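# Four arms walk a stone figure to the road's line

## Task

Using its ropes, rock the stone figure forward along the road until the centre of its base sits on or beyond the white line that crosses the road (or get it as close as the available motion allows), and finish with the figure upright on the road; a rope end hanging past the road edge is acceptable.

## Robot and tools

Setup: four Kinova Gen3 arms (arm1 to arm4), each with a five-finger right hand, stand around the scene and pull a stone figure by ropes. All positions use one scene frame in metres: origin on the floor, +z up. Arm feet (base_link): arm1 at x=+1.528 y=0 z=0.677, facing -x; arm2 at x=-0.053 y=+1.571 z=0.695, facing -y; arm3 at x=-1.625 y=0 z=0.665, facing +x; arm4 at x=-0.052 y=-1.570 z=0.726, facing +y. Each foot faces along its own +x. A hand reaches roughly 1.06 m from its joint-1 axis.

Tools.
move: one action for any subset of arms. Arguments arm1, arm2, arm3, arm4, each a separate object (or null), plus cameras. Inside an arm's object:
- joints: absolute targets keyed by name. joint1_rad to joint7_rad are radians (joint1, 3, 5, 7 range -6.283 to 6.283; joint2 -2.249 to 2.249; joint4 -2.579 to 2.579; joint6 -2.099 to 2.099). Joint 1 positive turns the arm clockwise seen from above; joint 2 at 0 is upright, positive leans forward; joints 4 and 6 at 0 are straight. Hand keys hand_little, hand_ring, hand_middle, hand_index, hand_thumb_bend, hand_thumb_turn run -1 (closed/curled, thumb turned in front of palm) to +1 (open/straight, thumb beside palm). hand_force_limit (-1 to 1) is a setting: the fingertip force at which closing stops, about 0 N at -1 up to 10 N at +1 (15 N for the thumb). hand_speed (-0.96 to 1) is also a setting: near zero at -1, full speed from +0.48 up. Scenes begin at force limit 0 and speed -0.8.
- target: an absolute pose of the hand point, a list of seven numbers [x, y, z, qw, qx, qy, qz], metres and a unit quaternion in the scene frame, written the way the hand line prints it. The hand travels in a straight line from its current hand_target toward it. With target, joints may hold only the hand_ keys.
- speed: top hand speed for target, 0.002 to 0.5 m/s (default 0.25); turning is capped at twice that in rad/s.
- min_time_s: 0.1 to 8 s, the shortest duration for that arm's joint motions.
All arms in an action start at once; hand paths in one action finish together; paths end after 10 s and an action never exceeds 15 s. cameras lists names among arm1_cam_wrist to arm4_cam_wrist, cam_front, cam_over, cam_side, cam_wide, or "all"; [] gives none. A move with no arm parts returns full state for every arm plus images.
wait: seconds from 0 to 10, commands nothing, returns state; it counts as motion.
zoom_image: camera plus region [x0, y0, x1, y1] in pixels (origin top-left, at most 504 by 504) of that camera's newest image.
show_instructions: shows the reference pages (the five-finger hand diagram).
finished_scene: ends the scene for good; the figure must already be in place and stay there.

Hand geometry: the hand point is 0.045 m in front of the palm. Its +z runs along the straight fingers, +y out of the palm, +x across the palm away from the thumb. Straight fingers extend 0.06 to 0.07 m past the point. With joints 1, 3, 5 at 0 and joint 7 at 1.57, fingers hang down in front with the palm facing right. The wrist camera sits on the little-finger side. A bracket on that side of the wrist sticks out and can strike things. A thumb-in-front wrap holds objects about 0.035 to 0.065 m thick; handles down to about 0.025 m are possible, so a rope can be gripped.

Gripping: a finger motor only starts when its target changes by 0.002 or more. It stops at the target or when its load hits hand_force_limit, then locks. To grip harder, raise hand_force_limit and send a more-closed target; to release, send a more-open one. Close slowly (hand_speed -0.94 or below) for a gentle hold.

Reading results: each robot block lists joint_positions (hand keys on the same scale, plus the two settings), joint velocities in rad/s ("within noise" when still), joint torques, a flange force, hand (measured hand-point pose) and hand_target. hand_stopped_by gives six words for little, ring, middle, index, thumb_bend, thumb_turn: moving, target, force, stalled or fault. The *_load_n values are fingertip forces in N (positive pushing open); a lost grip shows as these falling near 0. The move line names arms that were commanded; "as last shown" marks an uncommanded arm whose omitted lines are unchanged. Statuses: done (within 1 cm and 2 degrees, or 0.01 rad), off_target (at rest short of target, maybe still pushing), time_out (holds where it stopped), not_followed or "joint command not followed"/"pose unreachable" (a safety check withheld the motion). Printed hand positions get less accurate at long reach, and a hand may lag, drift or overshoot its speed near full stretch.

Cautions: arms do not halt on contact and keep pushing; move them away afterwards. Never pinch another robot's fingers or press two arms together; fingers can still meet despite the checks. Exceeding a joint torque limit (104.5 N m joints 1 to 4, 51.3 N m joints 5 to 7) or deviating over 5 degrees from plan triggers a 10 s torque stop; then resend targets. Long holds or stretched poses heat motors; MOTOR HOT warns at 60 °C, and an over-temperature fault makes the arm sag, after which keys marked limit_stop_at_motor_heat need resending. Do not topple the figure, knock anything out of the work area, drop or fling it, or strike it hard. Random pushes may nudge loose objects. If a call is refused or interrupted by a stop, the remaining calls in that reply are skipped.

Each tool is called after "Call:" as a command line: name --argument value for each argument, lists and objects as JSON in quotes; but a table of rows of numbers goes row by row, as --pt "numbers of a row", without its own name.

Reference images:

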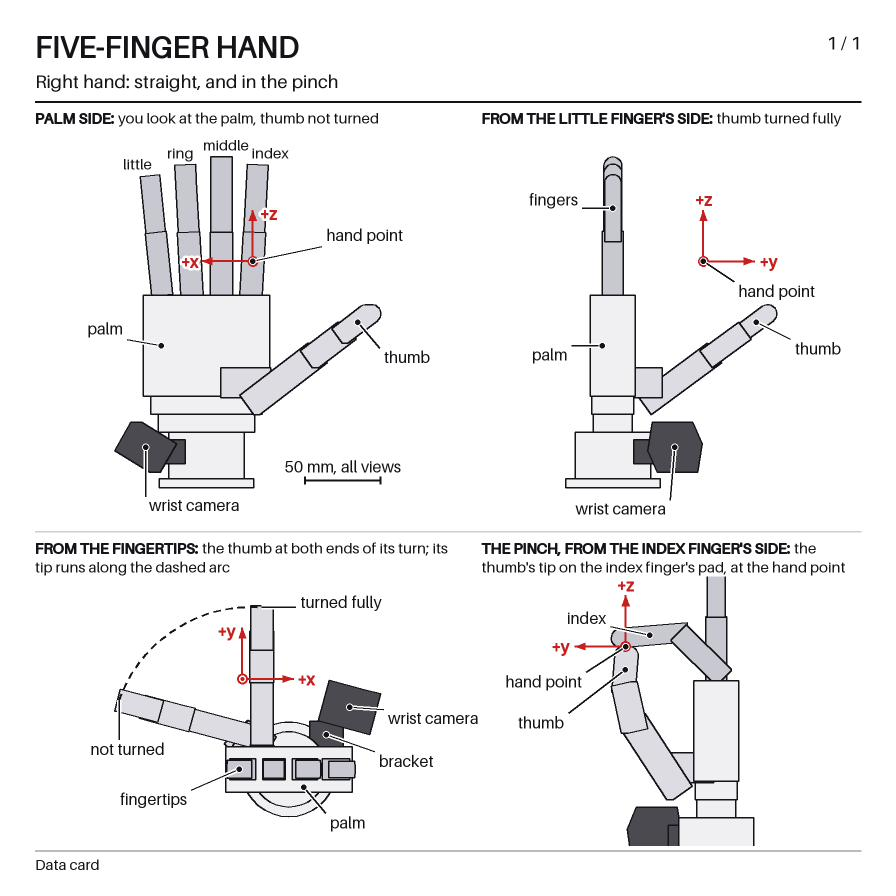

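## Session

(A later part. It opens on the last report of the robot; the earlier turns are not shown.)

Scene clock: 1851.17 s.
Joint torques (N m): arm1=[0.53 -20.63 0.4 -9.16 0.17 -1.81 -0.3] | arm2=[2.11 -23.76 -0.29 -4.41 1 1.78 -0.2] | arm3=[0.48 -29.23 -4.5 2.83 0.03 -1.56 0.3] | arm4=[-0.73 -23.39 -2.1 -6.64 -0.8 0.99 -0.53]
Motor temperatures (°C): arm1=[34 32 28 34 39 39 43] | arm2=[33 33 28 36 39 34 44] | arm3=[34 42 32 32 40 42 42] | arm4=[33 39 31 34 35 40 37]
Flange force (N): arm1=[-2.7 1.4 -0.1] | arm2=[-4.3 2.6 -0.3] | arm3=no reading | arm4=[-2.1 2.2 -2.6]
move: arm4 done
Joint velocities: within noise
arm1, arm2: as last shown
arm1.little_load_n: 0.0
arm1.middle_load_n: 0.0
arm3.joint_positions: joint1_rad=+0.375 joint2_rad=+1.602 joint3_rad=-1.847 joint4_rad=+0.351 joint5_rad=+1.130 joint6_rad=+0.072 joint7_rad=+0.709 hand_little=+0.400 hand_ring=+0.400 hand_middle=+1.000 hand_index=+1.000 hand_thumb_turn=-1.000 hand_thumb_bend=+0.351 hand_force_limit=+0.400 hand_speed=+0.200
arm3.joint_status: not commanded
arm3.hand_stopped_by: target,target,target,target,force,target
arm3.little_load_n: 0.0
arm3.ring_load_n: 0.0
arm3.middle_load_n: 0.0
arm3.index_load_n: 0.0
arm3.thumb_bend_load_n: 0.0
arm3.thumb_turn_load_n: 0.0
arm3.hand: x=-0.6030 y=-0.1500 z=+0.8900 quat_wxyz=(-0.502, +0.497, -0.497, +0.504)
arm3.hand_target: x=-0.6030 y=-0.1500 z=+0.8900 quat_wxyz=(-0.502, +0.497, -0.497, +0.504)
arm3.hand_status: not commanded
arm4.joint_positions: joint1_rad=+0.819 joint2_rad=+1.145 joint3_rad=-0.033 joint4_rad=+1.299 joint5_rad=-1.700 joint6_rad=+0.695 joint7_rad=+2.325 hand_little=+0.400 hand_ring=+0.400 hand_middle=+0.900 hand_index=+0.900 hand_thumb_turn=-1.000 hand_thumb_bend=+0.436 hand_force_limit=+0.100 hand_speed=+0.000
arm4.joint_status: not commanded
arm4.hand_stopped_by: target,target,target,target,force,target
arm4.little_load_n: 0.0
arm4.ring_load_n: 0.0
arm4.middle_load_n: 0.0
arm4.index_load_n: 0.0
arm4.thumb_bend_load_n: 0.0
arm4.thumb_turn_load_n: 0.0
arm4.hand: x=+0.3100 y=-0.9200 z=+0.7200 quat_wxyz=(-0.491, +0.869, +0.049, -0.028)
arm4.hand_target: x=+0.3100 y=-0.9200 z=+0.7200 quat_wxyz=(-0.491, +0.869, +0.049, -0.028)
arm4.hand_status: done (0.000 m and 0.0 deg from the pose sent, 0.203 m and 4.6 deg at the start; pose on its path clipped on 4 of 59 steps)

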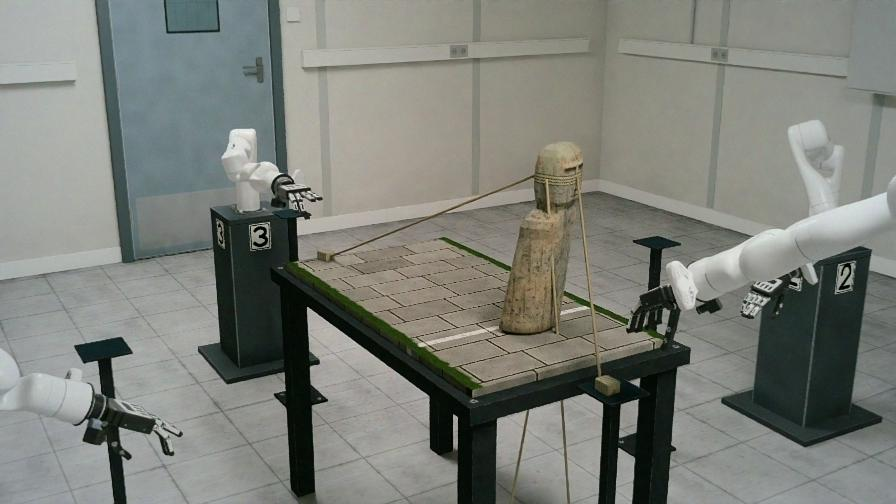

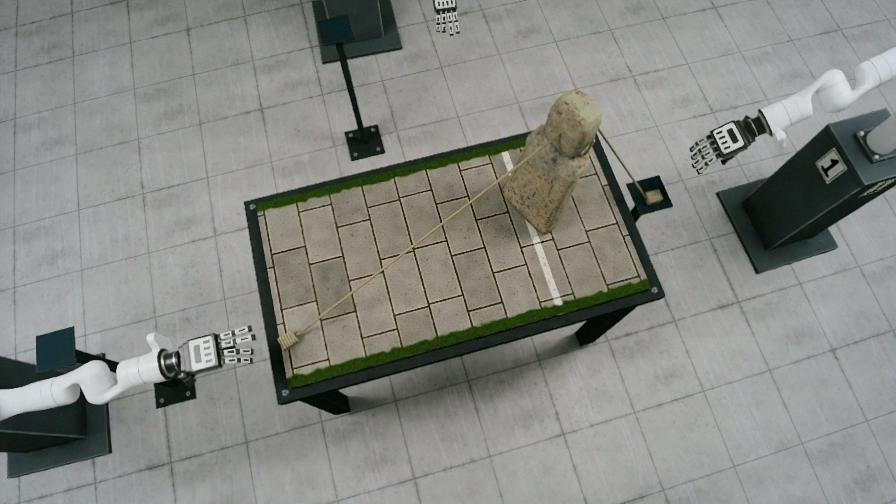

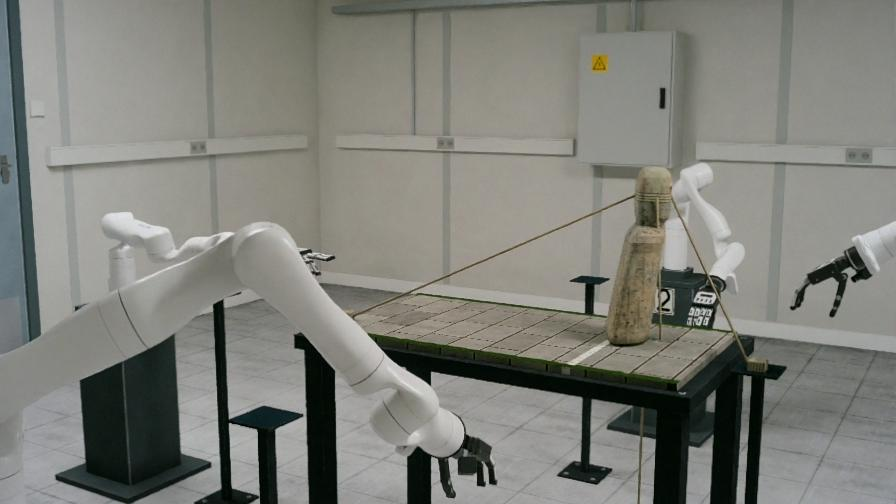

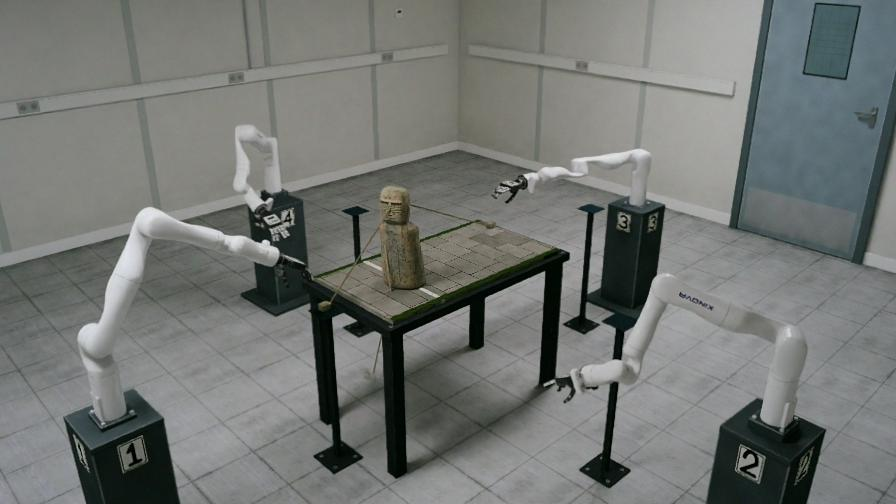

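Call:
wait --seconds 10 --cameras '["cam_over", "cam_front", "cam_side"]'

Call:
zoom_image --camera "cam_over" --region '[440, 70, 660, 290]'

Call:
zoom_image --camera "cam_side" --region '[550, 160, 750, 360]'

Call:
zoom_image --camera "cam_front" --region '[460, 150, 660, 350]'

Scene clock: 1866.30 s.
Joint torques (N m): arm1=[0.37 -20.74 0.41 -9.07 0.15 -1.88 -0.32] | arm2=[2.09 -23.76 -0.3 -4.38 1 1.78 -0.21] | arm3=[0.42 -29.12 -4.49 2.88 0.01 -1.63 0.28] | arm4=[-0.7 -23.34 -2.19 -6.6 -0.8 1.01 -0.56]
Motor temperatures (°C): arm1=[34 32 28 34 39 39 43] | arm2=[33 34 28 36 40 34 44] | arm3=[34 43 32 32 40 42 42] | arm4=[33 39 31 34 35 40 37]
Flange force (N): arm1=[-2.0 0.6 0.5] | arm2=[-4.4 2.5 -0.2] | arm3=no reading | arm4=[-2.1 2.1 -2.6]
Joint velocities: within noise
arm1.joint_positions: joint1_rad=-0.061 joint2_rad=+0.634 joint3_rad=+0.065 joint4_rad=+1.453 joint5_rad=+0.264 joint6_rad=+0.030 joint7_rad=-0.315 hand_little=+0.400 hand_ring=+0.400 hand_middle=+0.450 hand_index=+0.450 hand_thumb_turn=-1.000 hand_thumb_bend=+0.800 hand_force_limit=+0.100 hand_speed=-0.400
arm1.joint_status: not commanded
arm1.hand_stopped_by: target,target,target,target,target,target
arm1.little_load_n: 0.0
arm1.ring_load_n: 0.0
arm1.middle_load_n: 0.0
arm1.index_load_n: 0.0
arm1.thumb_bend_load_n: 0.0
arm1.thumb_turn_load_n: 0.0
arm1.hand: x=+0.7600 y=-0.0310 z=+0.9300 quat_wxyz=(+0.348, -0.616, -0.616, +0.348)
arm1.hand_target: x=+0.7600 y=-0.0310 z=+0.9300 quat_wxyz=(+0.348, -0.616, -0.616, +0.348)
arm1.hand_status: not commanded
arm2.joint_positions: joint1_rad=-0.556 joint2_rad=+1.244 joint3_rad=-0.384 joint4_rad=+1.537 joint5_rad=+2.159 joint6_rad=+1.058 joint7_rad=-2.535 hand_little=+0.400 hand_ring=+0.400 hand_middle=+0.900 hand_index=+0.900 hand_thumb_turn=-1.000 hand_thumb_bend=+0.425 hand_force_limit=+0.100 hand_speed=+0.000
arm2.joint_status: not commanded
arm2.hand_stopped_by: target,target,target,target,force,target
arm2.little_load_n: 0.0
arm2.ring_load_n: 0.0
arm2.middle_load_n: 0.0
arm2.index_load_n: 0.0
arm2.thumb_bend_load_n: 0.0
arm2.thumb_turn_load_n: 0.0
arm2.hand: x=+0.2800 y=+0.9300 z=+0.6200 quat_wxyz=(+0.026, -0.046, -0.869, +0.491)
arm2.hand_target: x=+0.2800 y=+0.9300 z=+0.6200 quat_wxyz=(+0.026, -0.046, -0.869, +0.491)
arm2.hand_status: not commanded
arm3.joint_positions: joint1_rad=+0.375 joint2_rad=+1.602 joint3_rad=-1.847 joint4_rad=+0.351 joint5_rad=+1.130 joint6_rad=+0.072 joint7_rad=+0.709 hand_little=+0.400 hand_ring=+0.400 hand_middle=+1.000 hand_index=+1.000 hand_thumb_turn=-1.000 hand_thumb_bend=+0.351 hand_force_limit=+0.400 hand_speed=+0.200
arm3.joint_status: not commanded
arm3.hand_stopped_by: target,target,target,target,force,target
arm3.little_load_n: 0.0
arm3.ring_load_n: 0.0
arm3.middle_load_n: 0.0
arm3.index_load_n: 0.0
arm3.thumb_bend_load_n: 0.0
arm3.thumb_turn_load_n: 0.0
arm3.hand: x=-0.6030 y=-0.1500 z=+0.8900 quat_wxyz=(-0.502, +0.497, -0.497, +0.504)
arm3.hand_target: x=-0.6030 y=-0.1500 z=+0.8900 quat_wxyz=(-0.502, +0.497, -0.497, +0.504)
arm3.hand_status: not commanded
arm4.joint_positions: joint1_rad=+0.819 joint2_rad=+1.145 joint3_rad=-0.033 joint4_rad=+1.299 joint5_rad=-1.700 joint6_rad=+0.695 joint7_rad=+2.325 hand_little=+0.400 hand_ring=+0.400 hand_middle=+0.900 hand_index=+0.900 hand_thumb_turn=-1.000 hand_thumb_bend=+0.436 hand_force_limit=+0.100 hand_speed=+0.000
arm4.joint_status: not commanded
arm4.hand_stopped_by: target,target,target,target,force,target
arm4.little_load_n: 0.0
arm4.ring_load_n: 0.0
arm4.middle_load_n: 0.0
arm4.index_load_n: 0.0
arm4.thumb_bend_load_n: 0.0
arm4.thumb_turn_load_n: 0.0
arm4.hand: x=+0.3100 y=-0.9200 z=+0.7200 quat_wxyz=(-0.491, +0.869, +0.049, -0.028)
arm4.hand_target: x=+0.3100 y=-0.9200 z=+0.7200 quat_wxyz=(-0.491, +0.869, +0.049, -0.028)
arm4.hand_status: done (0.000 m and 0.0 deg from the pose sent, 0.203 m and 4.6 deg at the start; pose on its path clipped on 4 of 59 steps)
wait: 10.00 s; at rest from the start
pictures: cam_front, cam_over, cam_side

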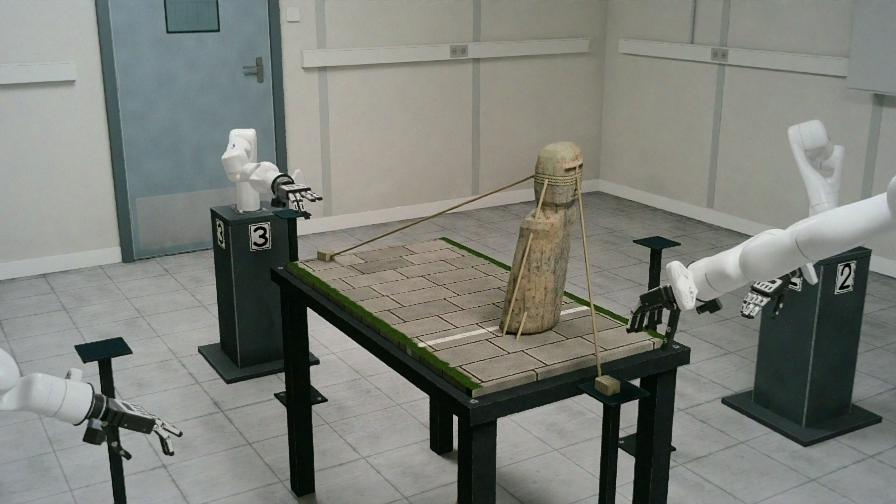

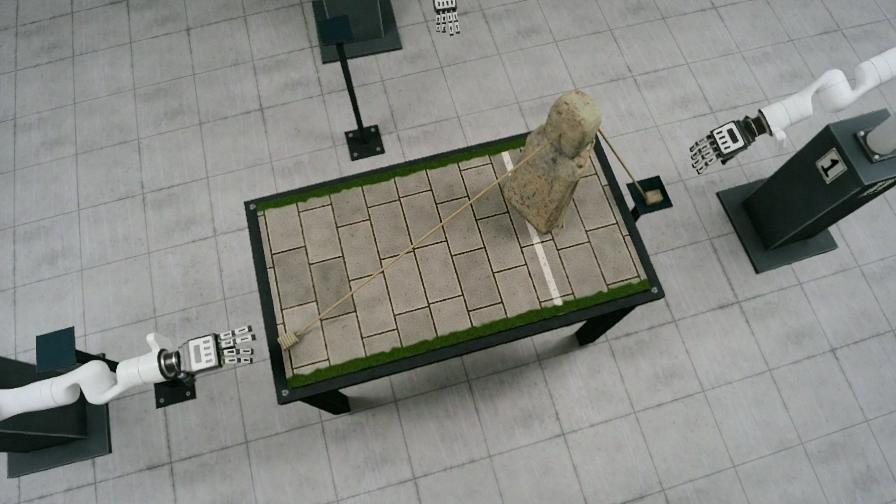

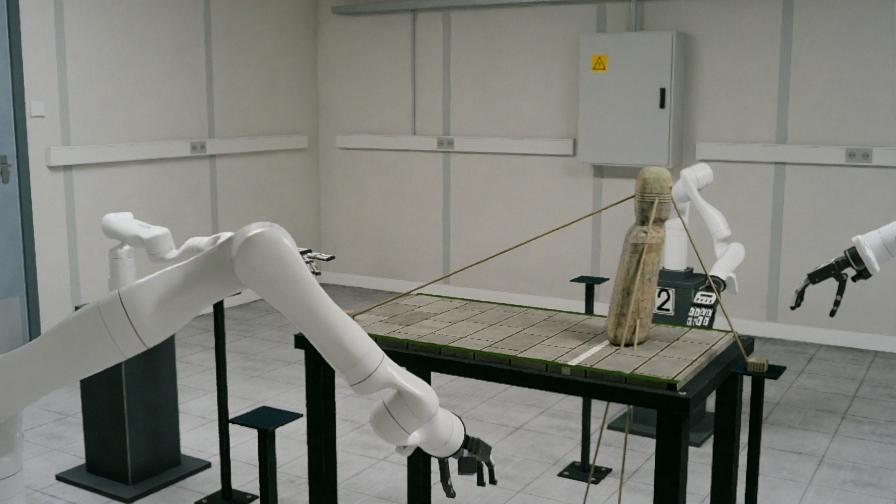

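Scaled by 2.291 from the camera's image (finer frame: 1280x720).

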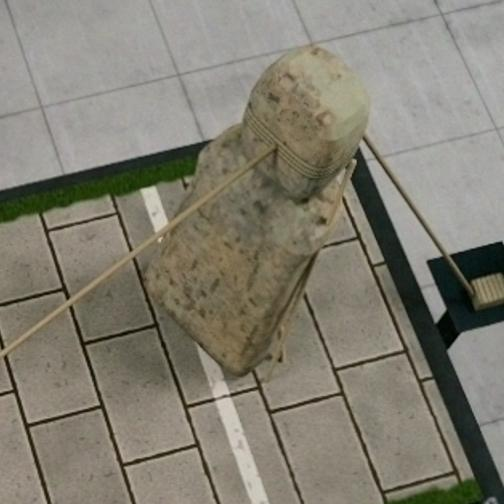

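Scaled by 2.520 from the camera's image (finer frame: 1280x720).

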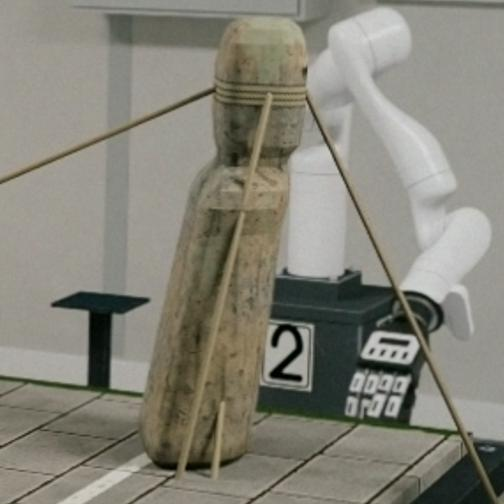

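Scaled by 2.520 from the camera's image (finer frame: 1280x720).

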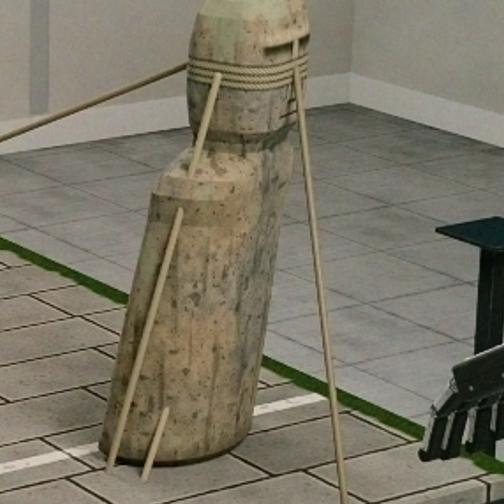

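Call:
finished_scene

The scene is finished: the task was done.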